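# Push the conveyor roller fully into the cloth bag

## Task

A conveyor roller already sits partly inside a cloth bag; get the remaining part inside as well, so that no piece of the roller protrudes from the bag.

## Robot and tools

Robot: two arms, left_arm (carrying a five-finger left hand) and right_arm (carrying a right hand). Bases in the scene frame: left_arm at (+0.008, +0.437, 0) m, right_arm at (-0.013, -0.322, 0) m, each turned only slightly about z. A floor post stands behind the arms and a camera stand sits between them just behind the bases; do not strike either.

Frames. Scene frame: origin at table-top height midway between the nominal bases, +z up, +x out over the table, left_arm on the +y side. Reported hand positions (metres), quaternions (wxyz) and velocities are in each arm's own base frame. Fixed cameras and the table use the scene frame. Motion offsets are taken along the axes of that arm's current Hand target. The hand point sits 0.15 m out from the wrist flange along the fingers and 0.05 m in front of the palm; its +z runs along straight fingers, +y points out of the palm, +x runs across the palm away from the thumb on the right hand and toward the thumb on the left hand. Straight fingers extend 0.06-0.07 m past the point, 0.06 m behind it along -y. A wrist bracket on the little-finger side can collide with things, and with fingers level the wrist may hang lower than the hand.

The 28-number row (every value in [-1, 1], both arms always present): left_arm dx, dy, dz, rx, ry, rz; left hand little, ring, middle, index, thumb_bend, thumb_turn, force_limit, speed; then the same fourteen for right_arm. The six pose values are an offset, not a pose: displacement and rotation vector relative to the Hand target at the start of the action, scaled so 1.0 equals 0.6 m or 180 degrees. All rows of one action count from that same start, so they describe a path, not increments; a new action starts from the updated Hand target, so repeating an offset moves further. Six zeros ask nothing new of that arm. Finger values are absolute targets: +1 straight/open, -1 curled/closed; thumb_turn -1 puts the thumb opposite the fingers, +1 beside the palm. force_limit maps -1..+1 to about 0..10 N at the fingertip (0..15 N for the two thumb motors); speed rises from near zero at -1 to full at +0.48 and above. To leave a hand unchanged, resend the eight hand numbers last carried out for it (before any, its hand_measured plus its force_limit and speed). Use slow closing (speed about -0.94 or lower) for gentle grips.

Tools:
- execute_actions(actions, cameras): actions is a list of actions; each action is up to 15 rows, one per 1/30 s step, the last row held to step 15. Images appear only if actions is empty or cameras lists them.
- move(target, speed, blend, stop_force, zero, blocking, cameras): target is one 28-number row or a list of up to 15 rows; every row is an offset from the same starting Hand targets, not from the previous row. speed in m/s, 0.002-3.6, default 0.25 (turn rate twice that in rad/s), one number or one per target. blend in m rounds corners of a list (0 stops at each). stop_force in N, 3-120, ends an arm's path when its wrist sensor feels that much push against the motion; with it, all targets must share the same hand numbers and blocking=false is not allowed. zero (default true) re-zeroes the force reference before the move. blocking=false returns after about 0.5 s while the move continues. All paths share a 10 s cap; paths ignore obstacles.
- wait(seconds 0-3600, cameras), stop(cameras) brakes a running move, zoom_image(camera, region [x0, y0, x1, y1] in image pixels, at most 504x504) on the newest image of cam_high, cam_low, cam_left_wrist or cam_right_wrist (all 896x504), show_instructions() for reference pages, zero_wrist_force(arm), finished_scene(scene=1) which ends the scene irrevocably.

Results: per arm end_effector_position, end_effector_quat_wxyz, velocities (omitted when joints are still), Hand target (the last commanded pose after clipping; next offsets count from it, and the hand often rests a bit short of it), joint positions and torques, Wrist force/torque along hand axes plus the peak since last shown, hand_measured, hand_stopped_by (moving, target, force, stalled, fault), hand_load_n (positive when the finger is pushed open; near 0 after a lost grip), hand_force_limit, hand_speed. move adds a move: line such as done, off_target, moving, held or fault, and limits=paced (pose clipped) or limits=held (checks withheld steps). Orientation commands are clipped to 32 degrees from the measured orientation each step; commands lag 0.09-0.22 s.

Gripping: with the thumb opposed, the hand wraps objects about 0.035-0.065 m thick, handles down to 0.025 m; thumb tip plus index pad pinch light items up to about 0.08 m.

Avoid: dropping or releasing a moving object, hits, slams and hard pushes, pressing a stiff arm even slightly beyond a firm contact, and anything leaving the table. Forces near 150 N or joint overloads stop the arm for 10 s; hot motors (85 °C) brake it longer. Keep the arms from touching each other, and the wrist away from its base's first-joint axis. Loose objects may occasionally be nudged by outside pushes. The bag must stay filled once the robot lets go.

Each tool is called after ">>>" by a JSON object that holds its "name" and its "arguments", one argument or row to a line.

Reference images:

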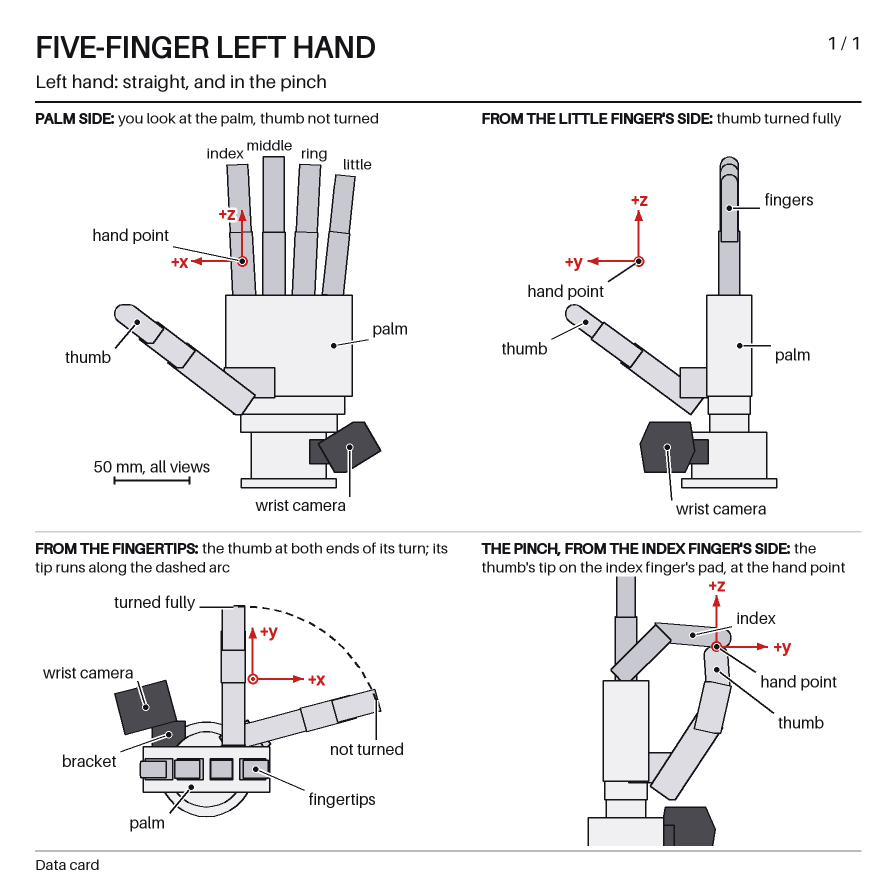

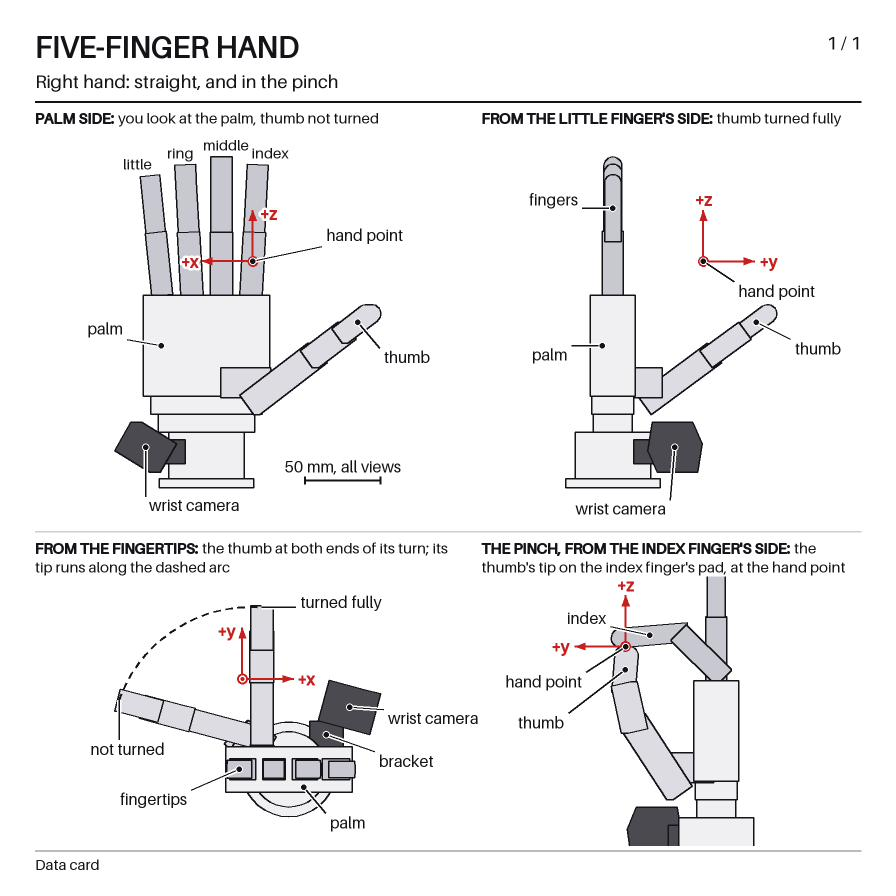

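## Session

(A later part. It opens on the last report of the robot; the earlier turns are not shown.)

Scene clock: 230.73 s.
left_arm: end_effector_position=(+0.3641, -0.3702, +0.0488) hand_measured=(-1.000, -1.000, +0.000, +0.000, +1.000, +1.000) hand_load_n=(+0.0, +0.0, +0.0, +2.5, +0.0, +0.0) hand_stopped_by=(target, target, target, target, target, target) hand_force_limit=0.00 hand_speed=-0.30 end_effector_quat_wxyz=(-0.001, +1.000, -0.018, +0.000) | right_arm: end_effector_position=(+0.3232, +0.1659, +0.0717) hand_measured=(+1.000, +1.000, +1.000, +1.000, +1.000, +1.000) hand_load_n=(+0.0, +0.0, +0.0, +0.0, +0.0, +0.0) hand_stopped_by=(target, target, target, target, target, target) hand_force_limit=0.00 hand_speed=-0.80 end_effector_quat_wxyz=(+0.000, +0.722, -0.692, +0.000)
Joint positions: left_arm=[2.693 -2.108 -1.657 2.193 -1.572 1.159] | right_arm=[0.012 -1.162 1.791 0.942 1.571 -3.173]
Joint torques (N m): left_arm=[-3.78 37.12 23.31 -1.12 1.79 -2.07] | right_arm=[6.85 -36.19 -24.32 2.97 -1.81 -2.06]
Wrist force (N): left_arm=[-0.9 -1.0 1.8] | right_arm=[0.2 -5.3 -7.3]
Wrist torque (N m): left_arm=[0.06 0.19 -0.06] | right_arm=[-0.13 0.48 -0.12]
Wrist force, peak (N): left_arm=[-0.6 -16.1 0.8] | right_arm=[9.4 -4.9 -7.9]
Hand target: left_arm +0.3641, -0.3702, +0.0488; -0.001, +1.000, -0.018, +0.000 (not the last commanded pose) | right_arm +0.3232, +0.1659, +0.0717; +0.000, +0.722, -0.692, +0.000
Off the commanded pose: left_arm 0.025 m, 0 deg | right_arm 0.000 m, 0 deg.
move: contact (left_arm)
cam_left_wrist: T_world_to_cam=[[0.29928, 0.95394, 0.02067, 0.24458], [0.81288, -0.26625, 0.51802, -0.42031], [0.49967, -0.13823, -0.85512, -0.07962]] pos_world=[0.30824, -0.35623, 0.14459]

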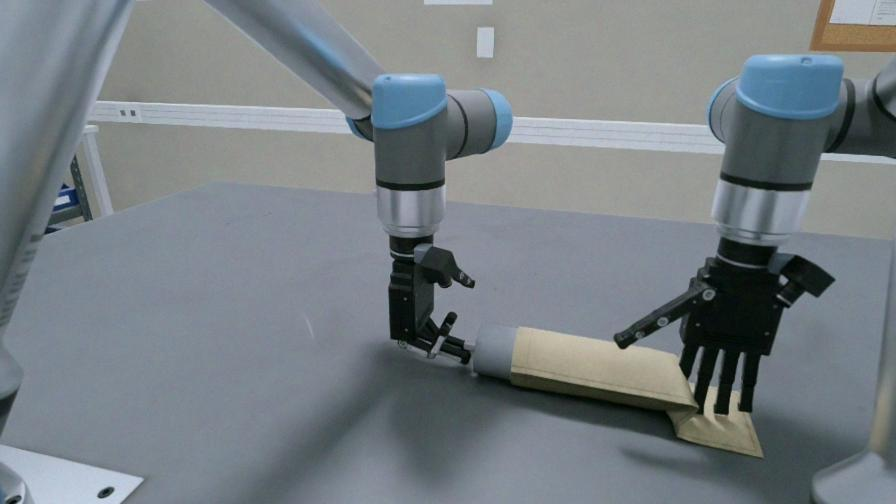

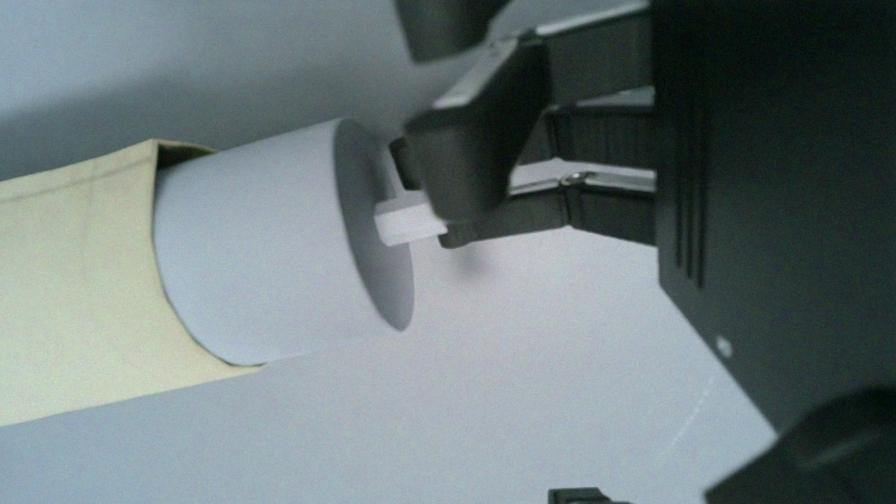

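>>> {"name": "move", "arguments": {
  "target": [
    [0,0,0,0,0,0,-1,-1,0,0,1,1,0,-0.3,0,0,-0.06,0,0,0,1,1,1,1,1,1,0,-0.8],
    [0,0,0,0,0,0,-1,-1,0,0,1,1,0,-0.3,0.2085,-0.0558,-0.06,0,0,-0.5,1,1,1,1,1,1,0,-0.8]
  ],
  "speed": 0.15,
  "cameras": ["all"]
}}

Scene clock: 262.97 s.
left_arm: end_effector_position=(+0.3641, -0.3702, +0.0488) hand_measured=(-1.000, -1.000, +0.000, +0.000, +1.000, +1.000) hand_load_n=(+0.0, +0.0, +1.5, +0.5, +0.0, +0.0) hand_stopped_by=(target, target, target, target, target, target) hand_force_limit=0.00 hand_speed=-0.30 end_effector_quat_wxyz=(-0.001, +1.000, -0.018, +0.000) | right_arm: end_effector_position=(+0.3619, +0.0423, +0.1077) hand_measured=(+1.000, +1.000, +1.000, +1.000, +1.000, +1.000) hand_load_n=(+0.0, +0.0, +0.0, +0.0, +0.0, +0.0) hand_stopped_by=(target, target, target, target, target, target) hand_force_limit=0.00 hand_speed=-0.80 end_effector_quat_wxyz=(+0.000, +1.000, +0.021, +0.000)
Joint positions: left_arm=[2.693 -2.108 -1.656 2.193 -1.572 1.159] | right_arm=[-0.076 -1.22 1.767 1.025 1.571 -4.831]
Joint torques (N m): left_arm=[-11.9 35.57 22.25 -3.63 1.19 -1.99] | right_arm=[8.44 -20.63 -28.04 3.21 -1.57 -0.65]
Wrist force (N): left_arm=[-0.7 0.5 1.3] | right_arm=[-0.9 -4.9 2.1]
Wrist torque (N m): left_arm=[0.13 0.16 -0.06] | right_arm=[-0.68 0.32 -0.22]
Wrist force, peak (N): left_arm=[-1.1 -1.2 2.1] | right_arm=[0.1 -5.3 -8.4]
Hand target: left_arm +0.3641, -0.3702, +0.0488; -0.001, +1.000, -0.018, +0.000 | right_arm +0.3620, +0.0423, +0.1077; +0.000, +1.000, +0.021, +0.000
Off the commanded pose: left_arm 0.000 m, 0 deg | right_arm 0.000 m, 0 deg.
move: done
cam_left_wrist: T_world_to_cam=[[0.29935, 0.95392, 0.02061, 0.24456], [0.81285, -0.26627, 0.51804, -0.42031], [0.49966, -0.13833, -0.85511, -0.07965]] pos_world=[0.30824, -0.35623, 0.14459]
cam_right_wrist: T_world_to_cam=[[0.31253, -0.94917, 0.03731, -0.08494], [-0.80294, -0.24299, 0.54429, 0.23599], [-0.50755, -0.20006, -0.83807, 0.39681]] pos_world=[0.41744, 0.05611, 0.20728]

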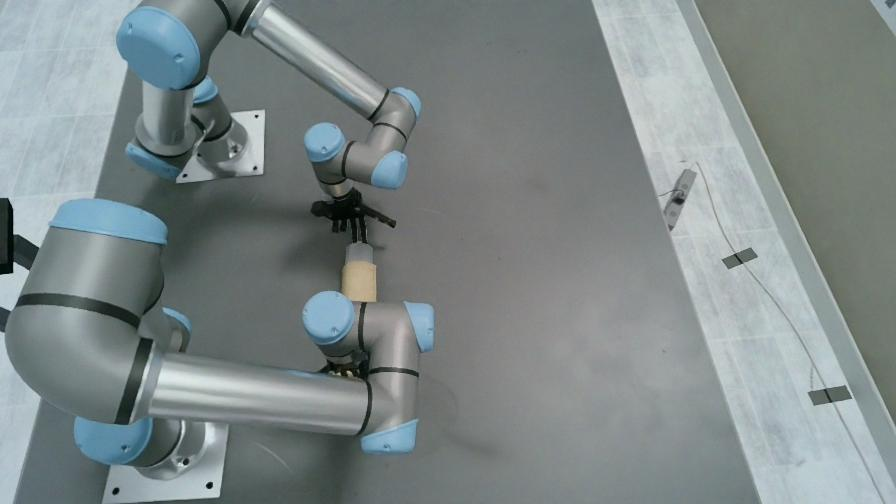

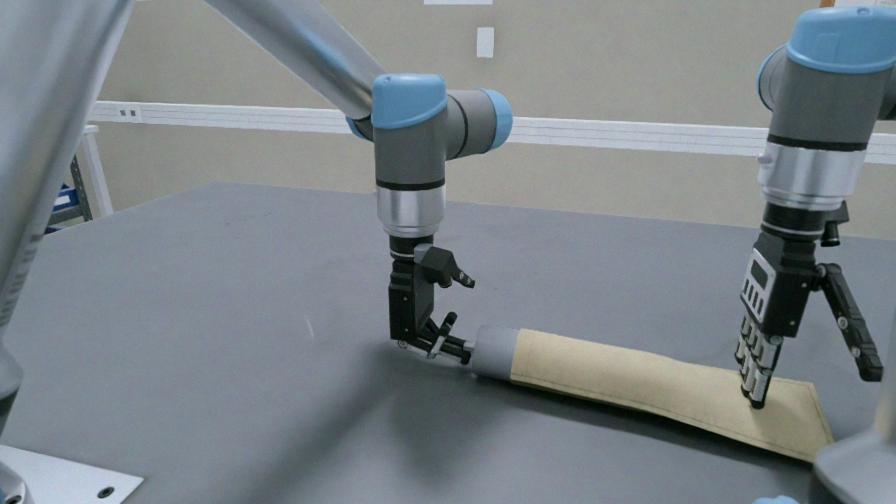

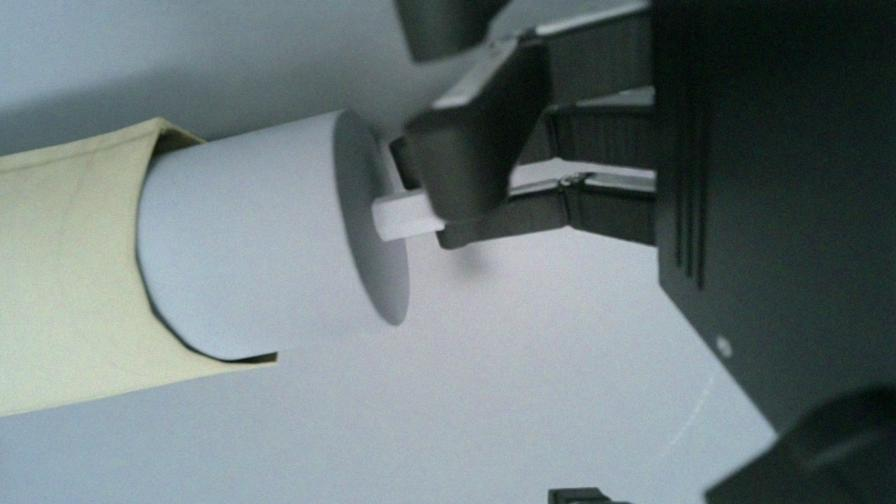

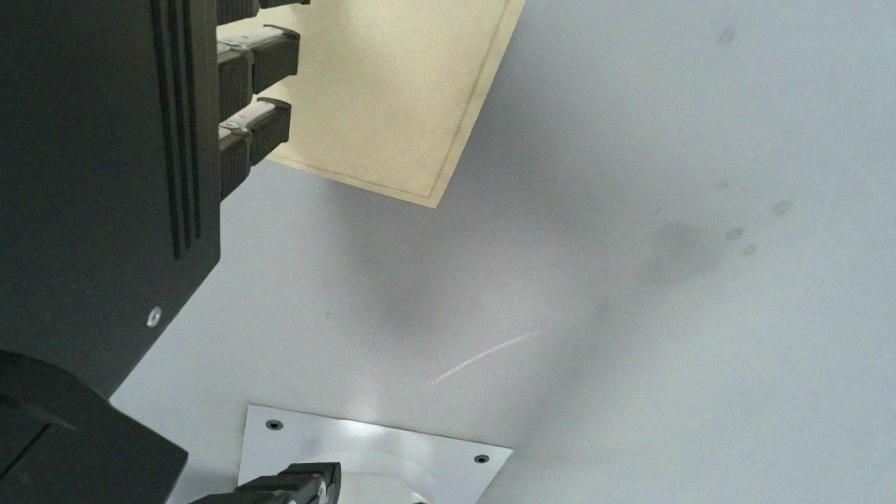

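>>> {"name": "move", "arguments": {
  "target": [
    [0,0,0,0,0,0,-1,-1,0,0,1,1,0,-0.3,-0.013,0.0917,0,0,0,0,1,1,1,1,1,1,0,-0.8],
    [0,0,0,0,0,0,-1,-1,0,0,1,1,0,-0.3,-0.013,0.0917,0.09,0,0,0,1,1,1,1,1,1,0,-0.8]
  ],
  "speed": [0.1,0.015],
  "stop_force": 12,
  "cameras": ["all"]
}}

Scene clock: 283.43 s.
left_arm: end_effector_position=(+0.3641, -0.3702, +0.0488) hand_measured=(-1.000, -1.000, +0.000, +0.000, +1.000, +1.000) hand_load_n=(+0.0, +0.5, +1.0, +0.5, +0.0, +0.0) hand_stopped_by=(target, target, target, target, target, target) hand_force_limit=0.00 hand_speed=-0.30 end_effector_quat_wxyz=(-0.001, +1.000, -0.018, +0.000) | right_arm: end_effector_position=(+0.3565, -0.0130, +0.0716) hand_measured=(+1.000, +1.000, +1.000, +1.000, +1.000, +1.000) hand_load_n=(+0.0, +0.0, +0.5, +0.0, +0.0, +0.0) hand_stopped_by=(target, target, target, target, target, target) hand_force_limit=0.00 hand_speed=-0.80 end_effector_quat_wxyz=(+0.000, +1.000, +0.021, +0.000)
Joint positions: left_arm=[2.693 -2.108 -1.656 2.193 -1.572 1.159] | right_arm=[-0.225 -1.205 1.856 0.92 1.571 -4.98]
Joint torques (N m): left_arm=[-11.88 34.83 18.93 -3.48 -0.97 -2.02] | right_arm=[-8.87 -33.98 -24.3 2.88 -1.07 -2.11]
Wrist force (N): left_arm=[-1.0 0.5 1.4] | right_arm=[0.1 -6.7 -10.4]
Wrist torque (N m): left_arm=[0.14 0.18 -0.08] | right_arm=[0.01 0.63 -0.20]
Wrist force, peak (N): left_arm=[-1.0 0.4 2.1] | right_arm=[-0.4 -6.6 -28.0]
Hand target: left_arm +0.3641, -0.3702, +0.0488; -0.001, +1.000, -0.018, +0.000 | right_arm +0.3565, -0.0130, +0.0716; +0.000, +1.000, +0.021, +0.000 (not the last commanded pose)
Off the commanded pose: left_arm 0.000 m, 0 deg | right_arm 0.018 m, 0 deg.
move: contact (right_arm); path passed 1 of 2 targets
cam_left_wrist: T_world_to_cam=[[0.29935, 0.95392, 0.02061, 0.24456], [0.81285, -0.26627, 0.51804, -0.42031], [0.49966, -0.13833, -0.85511, -0.07965]] pos_world=[0.30824, -0.35623, 0.14459]
cam_right_wrist: T_world_to_cam=[[0.31284, -0.94908, 0.03722, -0.13441], [-0.80283, -0.24329, 0.54432, 0.23784], [-0.50754, -0.20016, -0.83805, 0.35276]] pos_world=[0.41204, 0.00091, 0.17118]

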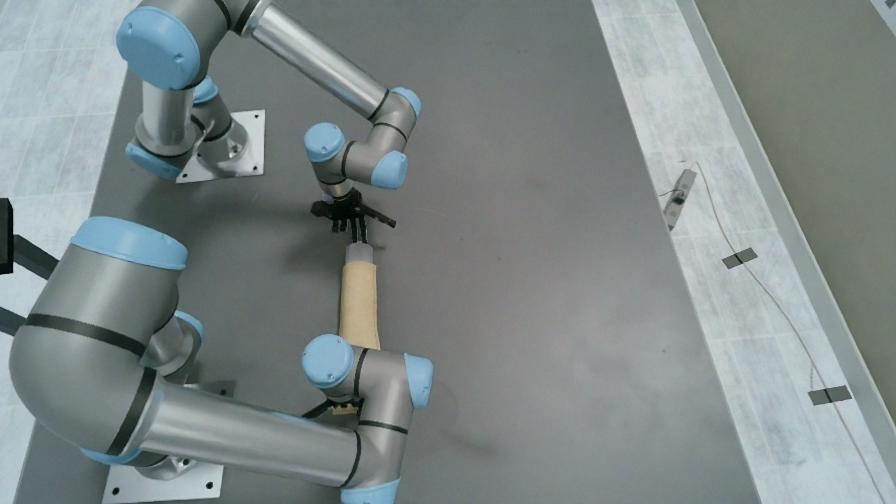

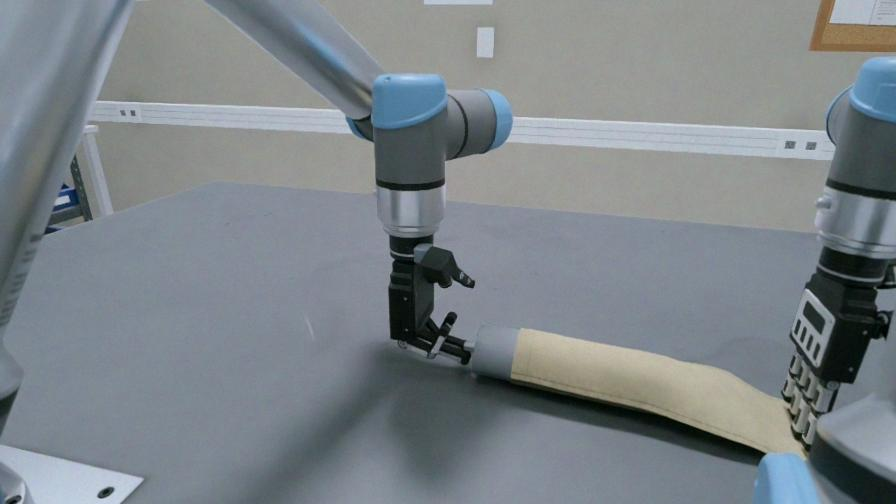

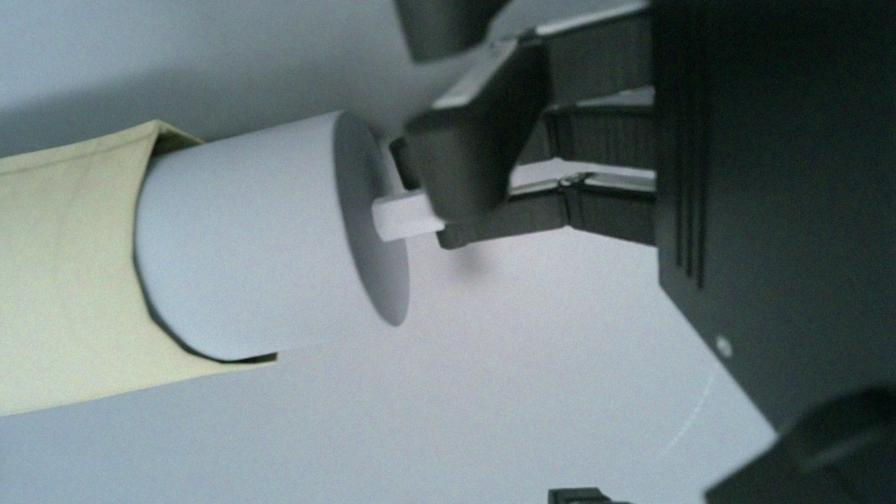

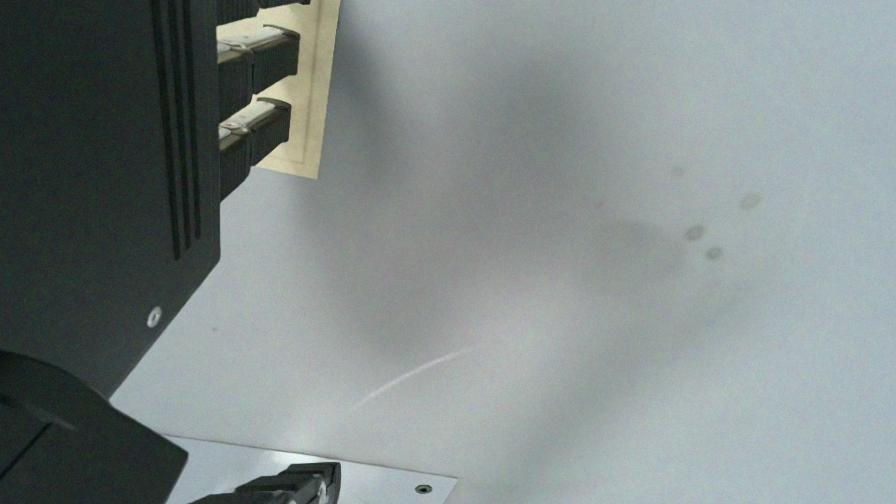

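>>> {"name": "move", "arguments": {
  "target": [0,0.08,0,0,0,0,-1,-1,0,0,1,1,0,-0.3,0,0,0,0,0,0,1,1,1,1,1,1,0,-0.8],
  "speed": 0.03,
  "stop_force": 14,
  "cameras": ["cam_low","cam_left_wrist"]
}}

Scene clock: 292.23 s.
left_arm: end_effector_position=(+0.3624, -0.4182, +0.0488) hand_measured=(-1.000, -1.000, +0.000, +0.000, +1.000, +1.000) hand_load_n=(+0.0, +0.0, +1.5, +0.5, +0.0, +0.0) hand_stopped_by=(target, target, target, target, target, target) hand_force_limit=0.00 hand_speed=-0.30 end_effector_quat_wxyz=(-0.001, +1.000, -0.018, +0.000) | right_arm: end_effector_position=(+0.3565, -0.0130, +0.0716) hand_measured=(+1.000, +1.000, +1.000, +1.000, +1.000, +1.000) hand_load_n=(+0.0, +0.0, +0.0, +0.0, +0.0, +0.0) hand_stopped_by=(target, target, target, target, target, target) hand_force_limit=0.00 hand_speed=-0.80 end_effector_quat_wxyz=(+0.000, +1.000, +0.021, +0.000)
Joint positions: left_arm=[2.598 -2.174 -1.544 2.146 -1.572 1.064] | right_arm=[-0.225 -1.205 1.856 0.92 1.571 -4.98]
Joint torques (N m): left_arm=[12.67 50.53 3.95 0.07 -0.14 2.31] | right_arm=[-7.46 -34.12 -24.12 0.09 -0.59 -2.14]
Wrist force (N): left_arm=[-0.7 0.0 1.4] | right_arm=[-0.1 -5.3 -10.8]
Wrist torque (N m): left_arm=[0.08 0.17 0.04] | right_arm=[0.07 0.65 -0.16]
Wrist force, peak (N): left_arm=[-0.8 -1.6 2.2] | right_arm=[-0.2 -6.9 -11.2]
Hand target: left_arm +0.3624, -0.4182, +0.0488; -0.001, +1.000, -0.018, +0.000 | right_arm +0.3565, -0.0130, +0.0716; +0.000, +1.000, +0.021, +0.000
Off the commanded pose: left_arm 0.000 m, 0 deg | right_arm 0.000 m, 0 deg.
move: done
cam_left_wrist: T_world_to_cam=[[0.29933, 0.95393, 0.02059, 0.29087], [0.81286, -0.26624, 0.51804, -0.43165], [0.49966, -0.13833, -0.85511, -0.08553]] pos_world=[0.30654, -0.40423, 0.14449]

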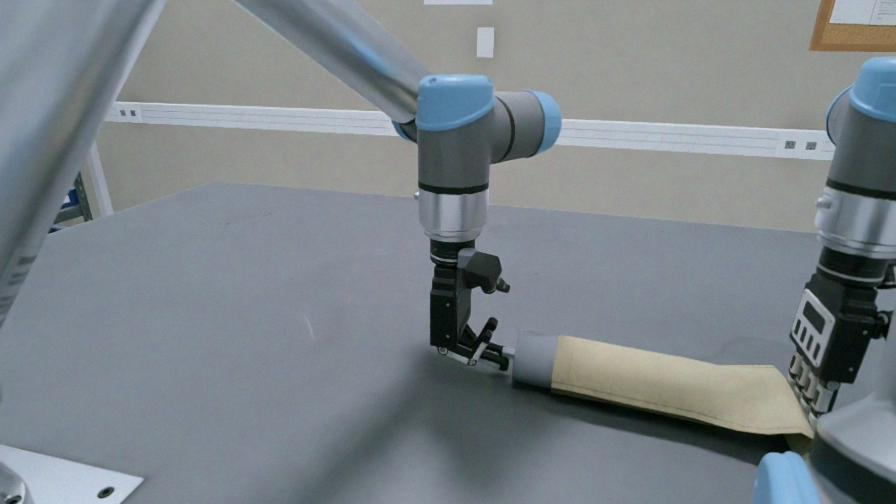

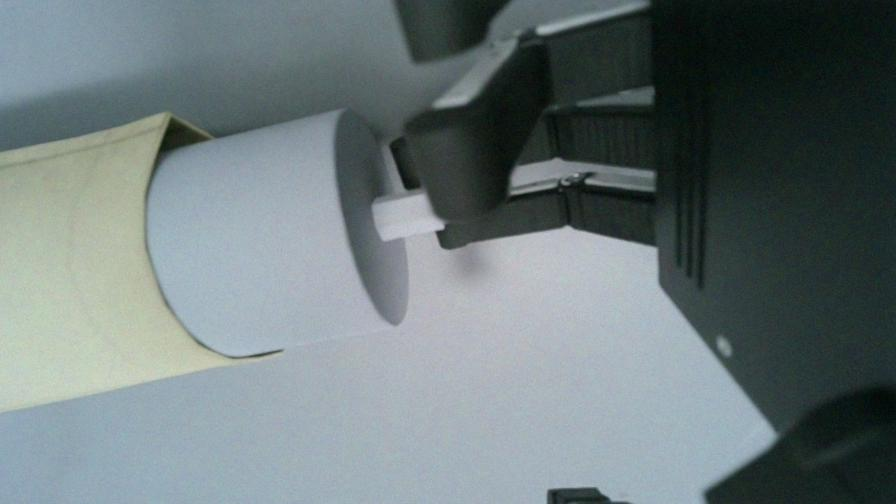

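>>> {"name": "move", "arguments": {
  "target": [
    [0,0,0,0,0,0,-1,-1,0,0,1,1,0,-0.3,0,0,-0.164,0,0,0,1,1,1,1,1,1,0,-0.3],
    [0,0,0,0,0,0,-1,-1,0,0,1,1,0,-0.3,-0.0373,-0.4752,-0.164,0,0,0.5,1,1,1,1,1,-1,0,-0.3]
  ],
  "speed": 0.2,
  "cameras": ["all"]
}}

Scene clock: 348.17 s.
left_arm: end_effector_position=(+0.3624, -0.4182, +0.0488) hand_measured=(-1.000, -1.000, +0.000, +0.000, +1.000, +1.000) hand_load_n=(+0.0, +0.0, +1.0, +0.5, +0.0, +0.0) hand_stopped_by=(target, target, target, target, target, target) hand_force_limit=0.00 hand_speed=-0.30 end_effector_quat_wxyz=(-0.001, +1.000, -0.018, +0.000) | right_arm: end_effector_position=(+0.3221, +0.2710, +0.1699) hand_measured=(+1.000, +1.000, +1.000, +1.000, +1.000, -1.000) hand_load_n=(+0.0, +0.0, +0.0, +0.0, +0.0, +0.0) hand_stopped_by=(target, target, target, target, target, target) hand_force_limit=0.00 hand_speed=-0.30 end_effector_quat_wxyz=(+0.000, +0.722, -0.692, +0.000)
Joint positions: left_arm=[2.598 -2.174 -1.544 2.146 -1.572 1.064] | right_arm=[0.266 -1.172 1.52 1.223 1.571 -2.918]
Joint torques (N m): left_arm=[12.24 43.39 4.79 -1.22 -1.79 1.92] | right_arm=[-8.6 -43.8 -3.29 0.43 -0.72 2.07]
Wrist force (N): left_arm=[-1.1 0.5 1.8] | right_arm=[-0.9 -5.1 2.4]
Wrist torque (N m): left_arm=[0.11 0.21 0.01] | right_arm=[-0.72 0.28 -0.16]
Wrist force, peak (N): left_arm=[-1.0 0.0 2.5] | right_arm=[0.0 -5.1 -10.9]
Hand target: left_arm +0.3624, -0.4182, +0.0488; -0.001, +1.000, -0.018, +0.000 | right_arm +0.3221, +0.2710, +0.1699; +0.000, +0.722, -0.692, +0.000
Off the commanded pose: left_arm 0.000 m, 0 deg | right_arm 0.000 m, 0 deg.
move: done
cam_left_wrist: T_world_to_cam=[[0.29934, 0.95392, 0.02063, 0.29086], [0.81281, -0.26626, 0.51811, -0.43165], [0.49973, -0.13832, -0.85506, -0.08556]] pos_world=[0.30654, -0.40423, 0.14449]
cam_right_wrist: T_world_to_cam=[[-0.94906, -0.31283, 0.03772, 0.37606], [-0.24319, 0.80332, 0.54363, -0.23803], [-0.20037, 0.50676, -0.83848, 0.1841]] pos_world=[0.33591, 0.21556, 0.26958]

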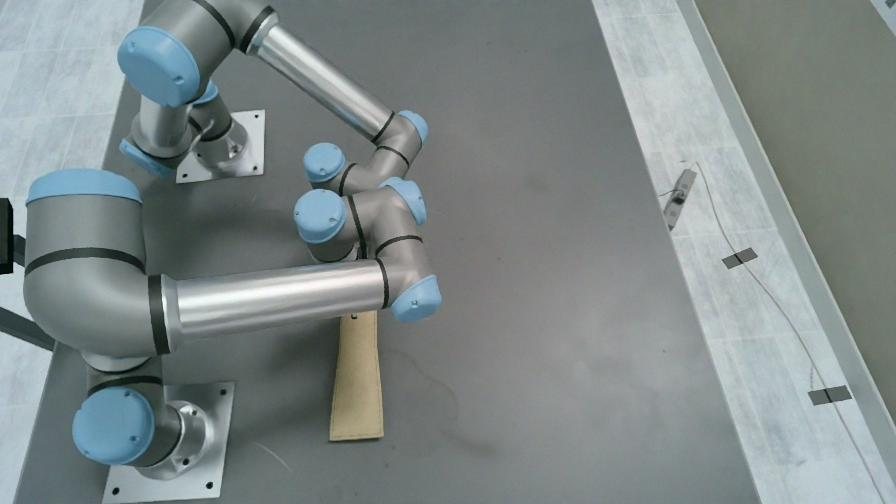

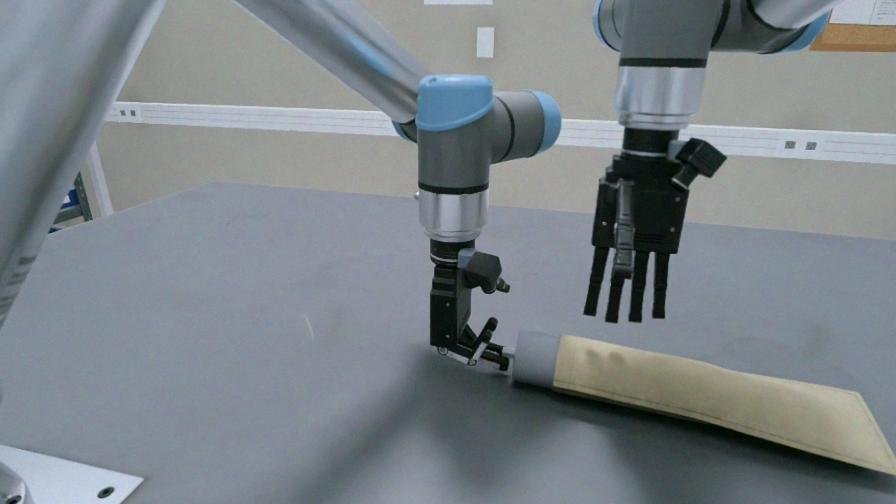

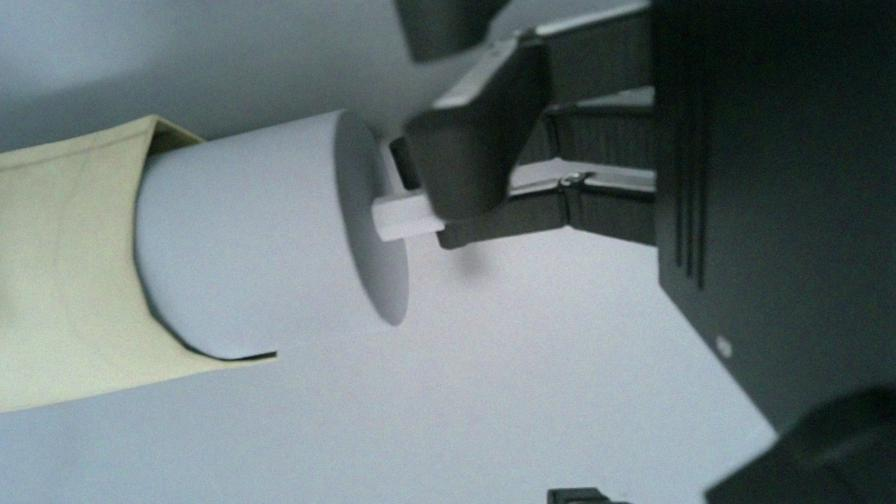

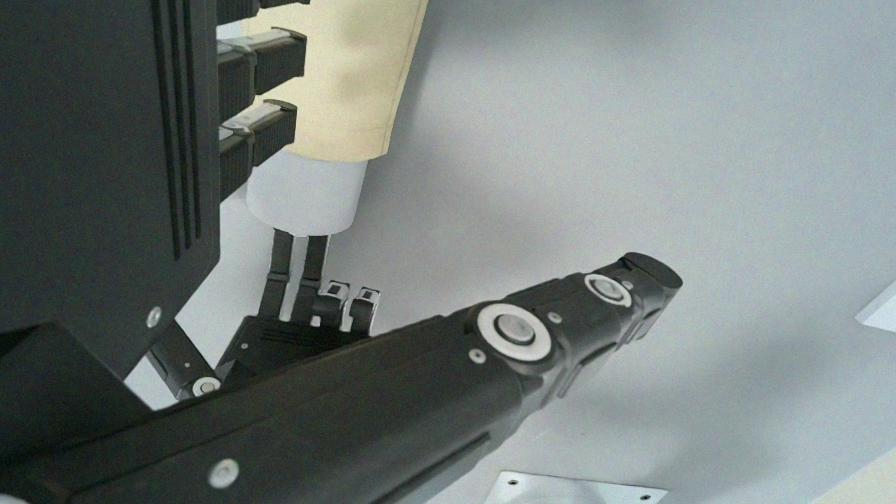

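>>> {"name": "move", "arguments": {
  "target": [
    [0,0,0,0,0,0,-1,-1,0,0,1,1,0,-0.3,0,0,0.06,0,0,0,1,1,1,1,1,-1,0,-0.3],
    [0,0,0,0,0,0,-1,-1,0,0,1,1,0,-0.3,0,0,0.1,0,0,0,1,1,1,1,1,-1,0,-0.3]
  ],
  "speed": [0.05,0.01],
  "stop_force": 6,
  "cameras": ["all"]
}}

Scene clock: 357.87 s.
left_arm: end_effector_position=(+0.3624, -0.4182, +0.0488) hand_measured=(-1.000, -1.000, +0.000, +0.000, +1.000, +1.000) hand_load_n=(+0.0, +0.0, +0.0, +2.5, +0.0, +0.0) hand_stopped_by=(target, target, target, target, target, target) hand_force_limit=0.00 hand_speed=-0.30 end_effector_quat_wxyz=(-0.001, +1.000, -0.018, +0.000) | right_arm: end_effector_position=(+0.3220, +0.2710, +0.1369) hand_measured=(+1.000, +1.000, +1.000, +1.000, +1.000, -1.000) hand_load_n=(+0.0, +0.0, +0.0, +0.0, +0.0, +0.0) hand_stopped_by=(target, target, target, target, target, target) hand_force_limit=0.00 hand_speed=-0.30 end_effector_quat_wxyz=(+0.000, +0.722, -0.692, +0.000)
Joint positions: left_arm=[2.598 -2.174 -1.544 2.146 -1.572 1.064] | right_arm=[0.266 -1.142 1.568 1.145 1.571 -2.918]
Joint torques (N m): left_arm=[9.57 40.21 14.46 -2.09 -0.96 1.74] | right_arm=[-3.76 -36.87 -28.33 0.48 0.06 1.01]
Wrist force (N): left_arm=[-0.6 -0.6 1.6] | right_arm=[-0.2 -4.9 2.2]
Wrist torque (N m): left_arm=[0.09 0.14 0.03] | right_arm=[-0.69 0.14 -0.12]
Wrist force, peak (N): left_arm=[-0.9 -3.0 7.5] | right_arm=[-2.0 -4.7 -9.8]
Hand target: left_arm +0.3624, -0.4182, +0.0488; -0.001, +1.000, -0.018, +0.000 | right_arm +0.3220, +0.2710, +0.1369; +0.000, +0.722, -0.692, +0.000 (not the last commanded pose)
Off the commanded pose: left_arm 0.000 m, 0 deg | right_arm 0.027 m, 0 deg.
move: contact (right_arm); path passed 0 of 2 targets
cam_left_wrist: T_world_to_cam=[[0.29933, 0.95393, 0.02059, 0.29087], [0.81286, -0.26624, 0.51804, -0.43165], [0.49966, -0.13833, -0.85511, -0.08553]] pos_world=[0.30654, -0.40423, 0.14449]
cam_right_wrist: T_world_to_cam=[[-0.94908, -0.31275, 0.03778, 0.37729], [-0.2431, 0.80336, 0.54362, -0.22007], [-0.20037, 0.50676, -0.83848, 0.15635]] pos_world=[0.33591, 0.21556, 0.23648]

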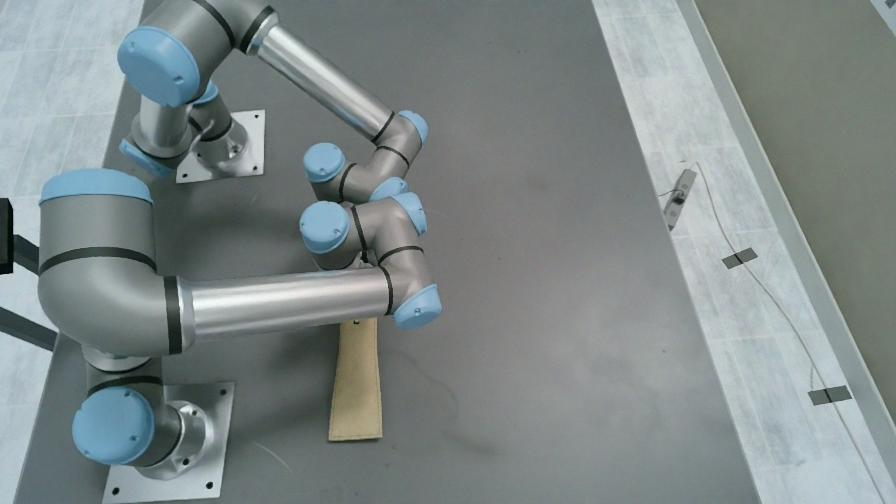

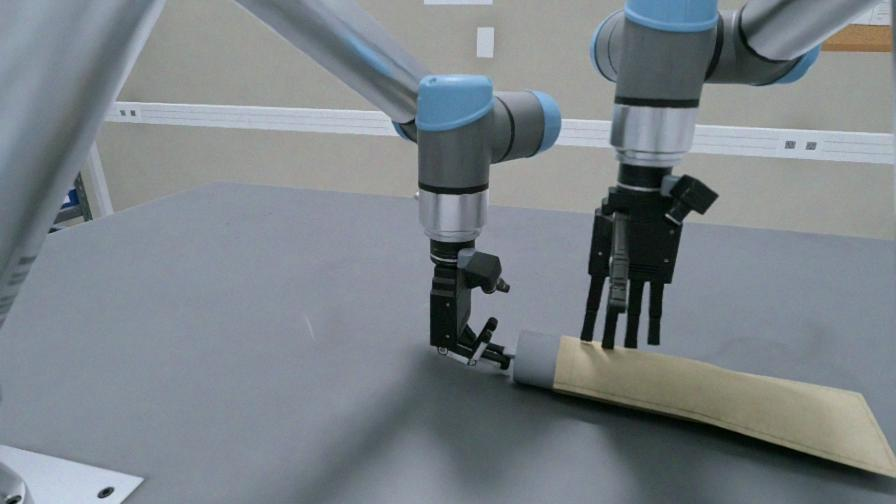

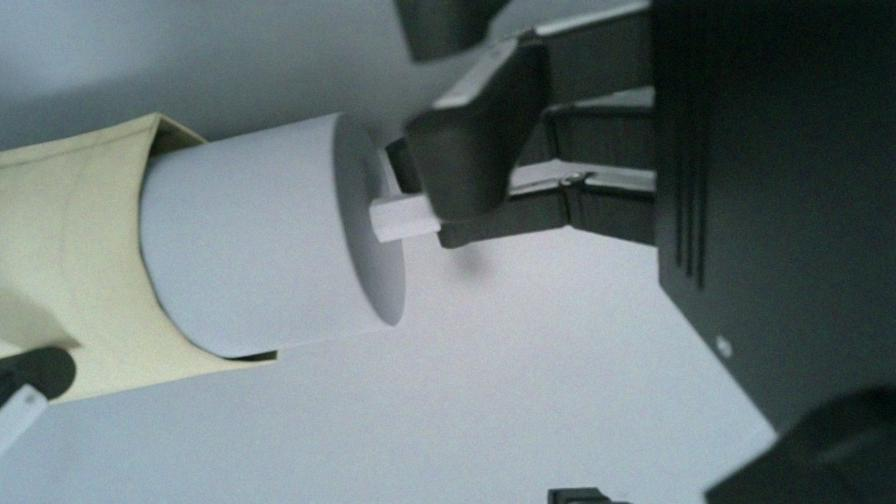

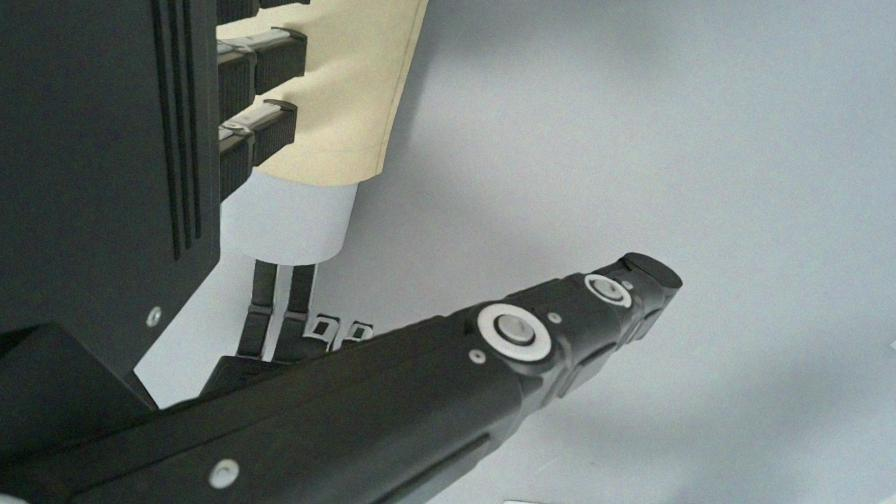

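>>> {"name": "move", "arguments": {
  "target": [0,0,0,0,0,0,-1,-1,0,0,1,1,0,-0.3,0,0,0.04,0,0,0,1,1,1,1,1,-1,0,-0.3],
  "speed": 0.006,
  "stop_force": 8,
  "cameras": ["cam_low"]
}}

Scene clock: 362.40 s.
left_arm: end_effector_position=(+0.3624, -0.4182, +0.0488) hand_measured=(-1.000, -1.000, +0.000, +0.000, +1.000, +1.000) hand_load_n=(+0.0, +0.0, +0.5, +6.5, +0.0, +0.0) hand_stopped_by=(target, target, target, target, target, target) hand_force_limit=0.00 hand_speed=-0.30 end_effector_quat_wxyz=(-0.001, +1.000, -0.018, +0.000) | right_arm: end_effector_position=(+0.3221, +0.2710, +0.1353) hand_measured=(+1.000, +1.000, +1.000, +1.000, +1.000, -1.000) hand_load_n=(+0.0, +0.0, -0.5, +0.0, +0.0, +0.0) hand_stopped_by=(target, target, target, target, target, target) hand_force_limit=0.00 hand_speed=-0.30 end_effector_quat_wxyz=(+0.000, +0.722, -0.692, +0.000)
Joint positions: left_arm=[2.598 -2.174 -1.544 2.146 -1.572 1.064] | right_arm=[0.266 -1.141 1.57 1.142 1.571 -2.918]
Joint torques (N m): left_arm=[0.14 40.5 25.25 -2.85 1.2 1.52] | right_arm=[8.43 -41.06 -27.83 3.58 0.21 0.83]
Wrist force (N): left_arm=[-0.7 -3.5 3.8] | right_arm=[0.0 -4.6 -5.1]
Wrist torque (N m): left_arm=[-0.16 0.19 0.07] | right_arm=[-0.26 0.24 -0.10]
Wrist force, peak (N): left_arm=[-0.8 -3.7 5.6] | right_arm=[-1.0 -4.9 -7.6]
Hand target: left_arm +0.3624, -0.4182, +0.0488; -0.001, +1.000, -0.018, +0.000 | right_arm +0.3221, +0.2710, +0.1353; +0.000, +0.722, -0.692, +0.000 (not the last commanded pose)
Off the commanded pose: left_arm 0.000 m, 0 deg | right_arm 0.022 m, 0 deg.
move: contact (right_arm)

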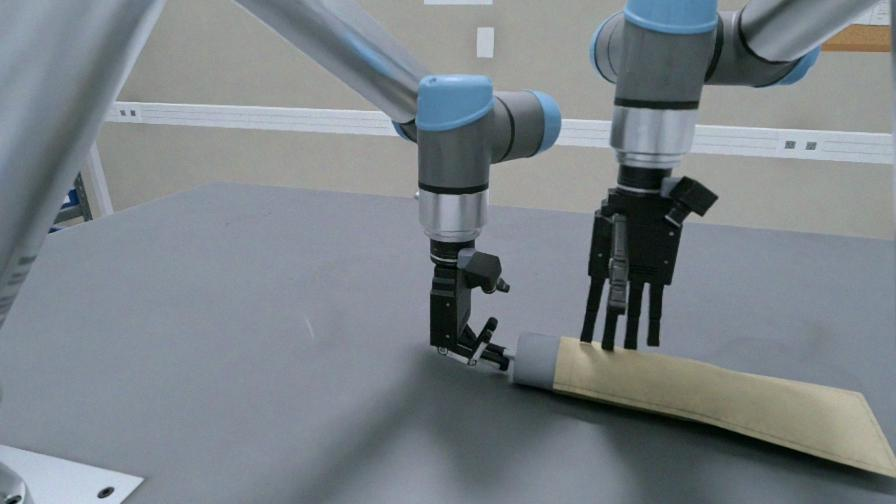

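>>> {"name": "move", "arguments": {
  "target": [0,0.05,0,0,0,0,-1,-1,0,0,1,1,0,-0.3,0,0,0,0,0,0,1,1,1,1,1,-1,0,-0.3],
  "speed": 0.025,
  "stop_force": 14,
  "cameras": ["all"]
}}

Scene clock: 367.67 s.
left_arm: end_effector_position=(+0.3613, -0.4481, +0.0487) hand_measured=(-1.000, -1.000, +0.000, +0.000, +1.000, +1.000) hand_load_n=(+0.0, +0.0, +1.5, +6.5, +0.0, +0.0) hand_stopped_by=(target, target, target, target, target, target) hand_force_limit=0.00 hand_speed=-0.30 end_effector_quat_wxyz=(-0.001, +1.000, -0.018, +0.000) | right_arm: end_effector_position=(+0.3221, +0.2710, +0.1353) hand_measured=(+1.000, +1.000, +1.000, +1.000, +1.000, -1.000) hand_load_n=(+0.0, +0.0, -0.5, +0.0, +0.0, +0.0) hand_stopped_by=(target, target, target, target, target, target) hand_force_limit=0.00 hand_speed=-0.30 end_effector_quat_wxyz=(+0.000, +0.722, -0.692, +0.000)
Joint positions: left_arm=[2.545 -2.219 -1.465 2.113 -1.572 1.01] | right_arm=[0.266 -1.141 1.57 1.142 1.571 -2.918]
Joint torques (N m): left_arm=[11.95 54.92 6.42 0.15 1.32 2.34] | right_arm=[7.61 -39.31 -27.78 2.17 0.18 0.86]
Wrist force (N): left_arm=[-0.7 -2.7 4.8] | right_arm=[1.9 -4.5 -4.7]
Wrist torque (N m): left_arm=[-0.05 0.20 0.06] | right_arm=[-0.28 0.30 0.01]
Wrist force, peak (N): left_arm=[-0.7 -5.9 5.9] | right_arm=[2.6 -4.6 -5.1]
Hand target: left_arm +0.3613, -0.4481, +0.0487; -0.001, +1.000, -0.018, +0.000 | right_arm +0.3221, +0.2710, +0.1353; +0.000, +0.722, -0.692, +0.000
Off the commanded pose: left_arm 0.000 m, 0 deg | right_arm 0.000 m, 0 deg.
move: done
cam_left_wrist: T_world_to_cam=[[0.29933, 0.95393, 0.02059, 0.31982], [0.81286, -0.26624, 0.51804, -0.43874], [0.49966, -0.13833, -0.85511, -0.08913]] pos_world=[0.30544, -0.43423, 0.14449]
cam_right_wrist: T_world_to_cam=[[-0.94906, -0.31284, 0.03757, 0.37741], [-0.24326, 0.80327, 0.54368, -0.21914], [-0.20026, 0.50684, -0.83845, 0.15495]] pos_world=[0.33591, 0.21556, 0.23488]

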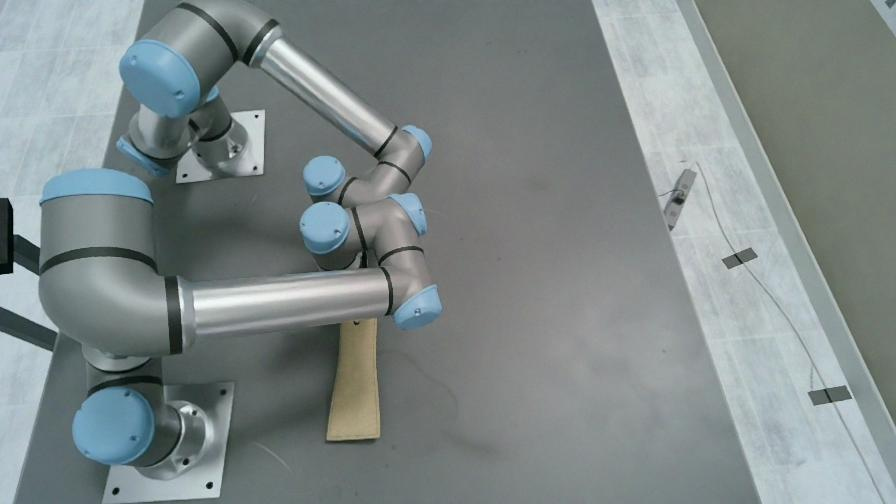

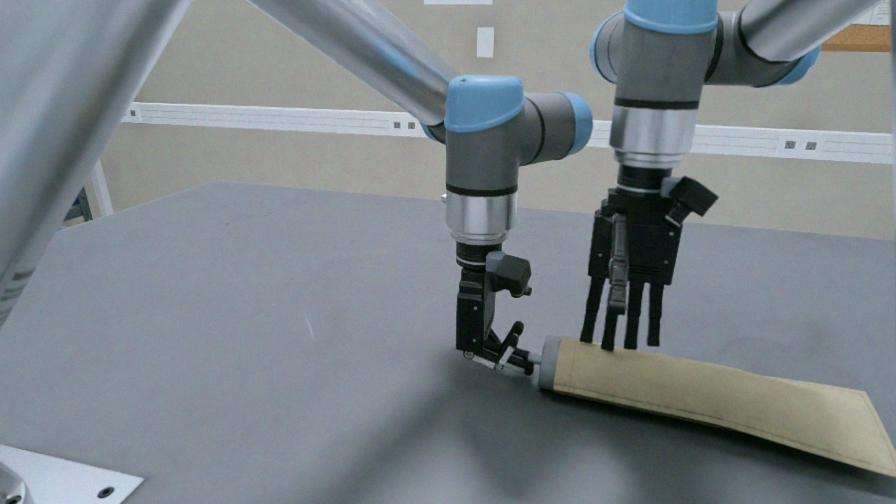

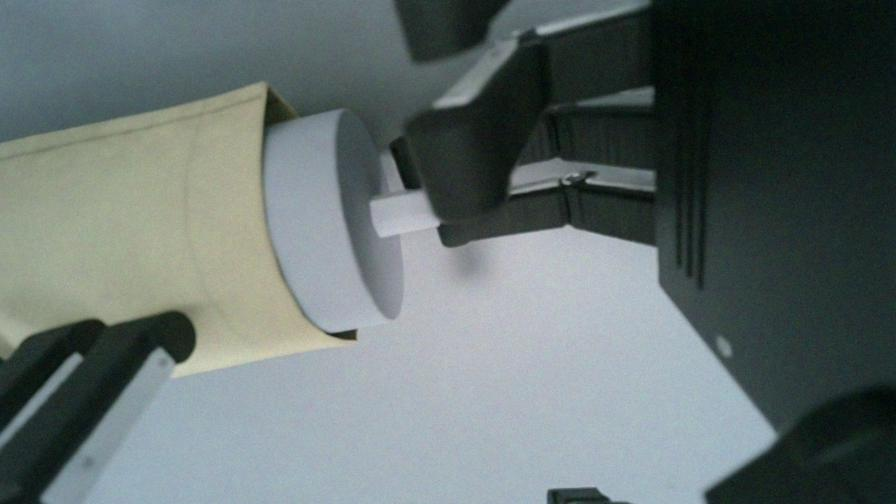

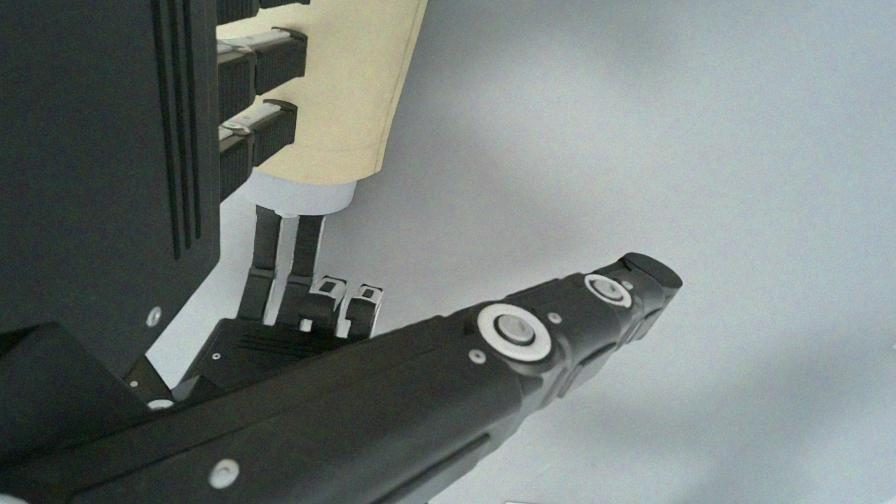

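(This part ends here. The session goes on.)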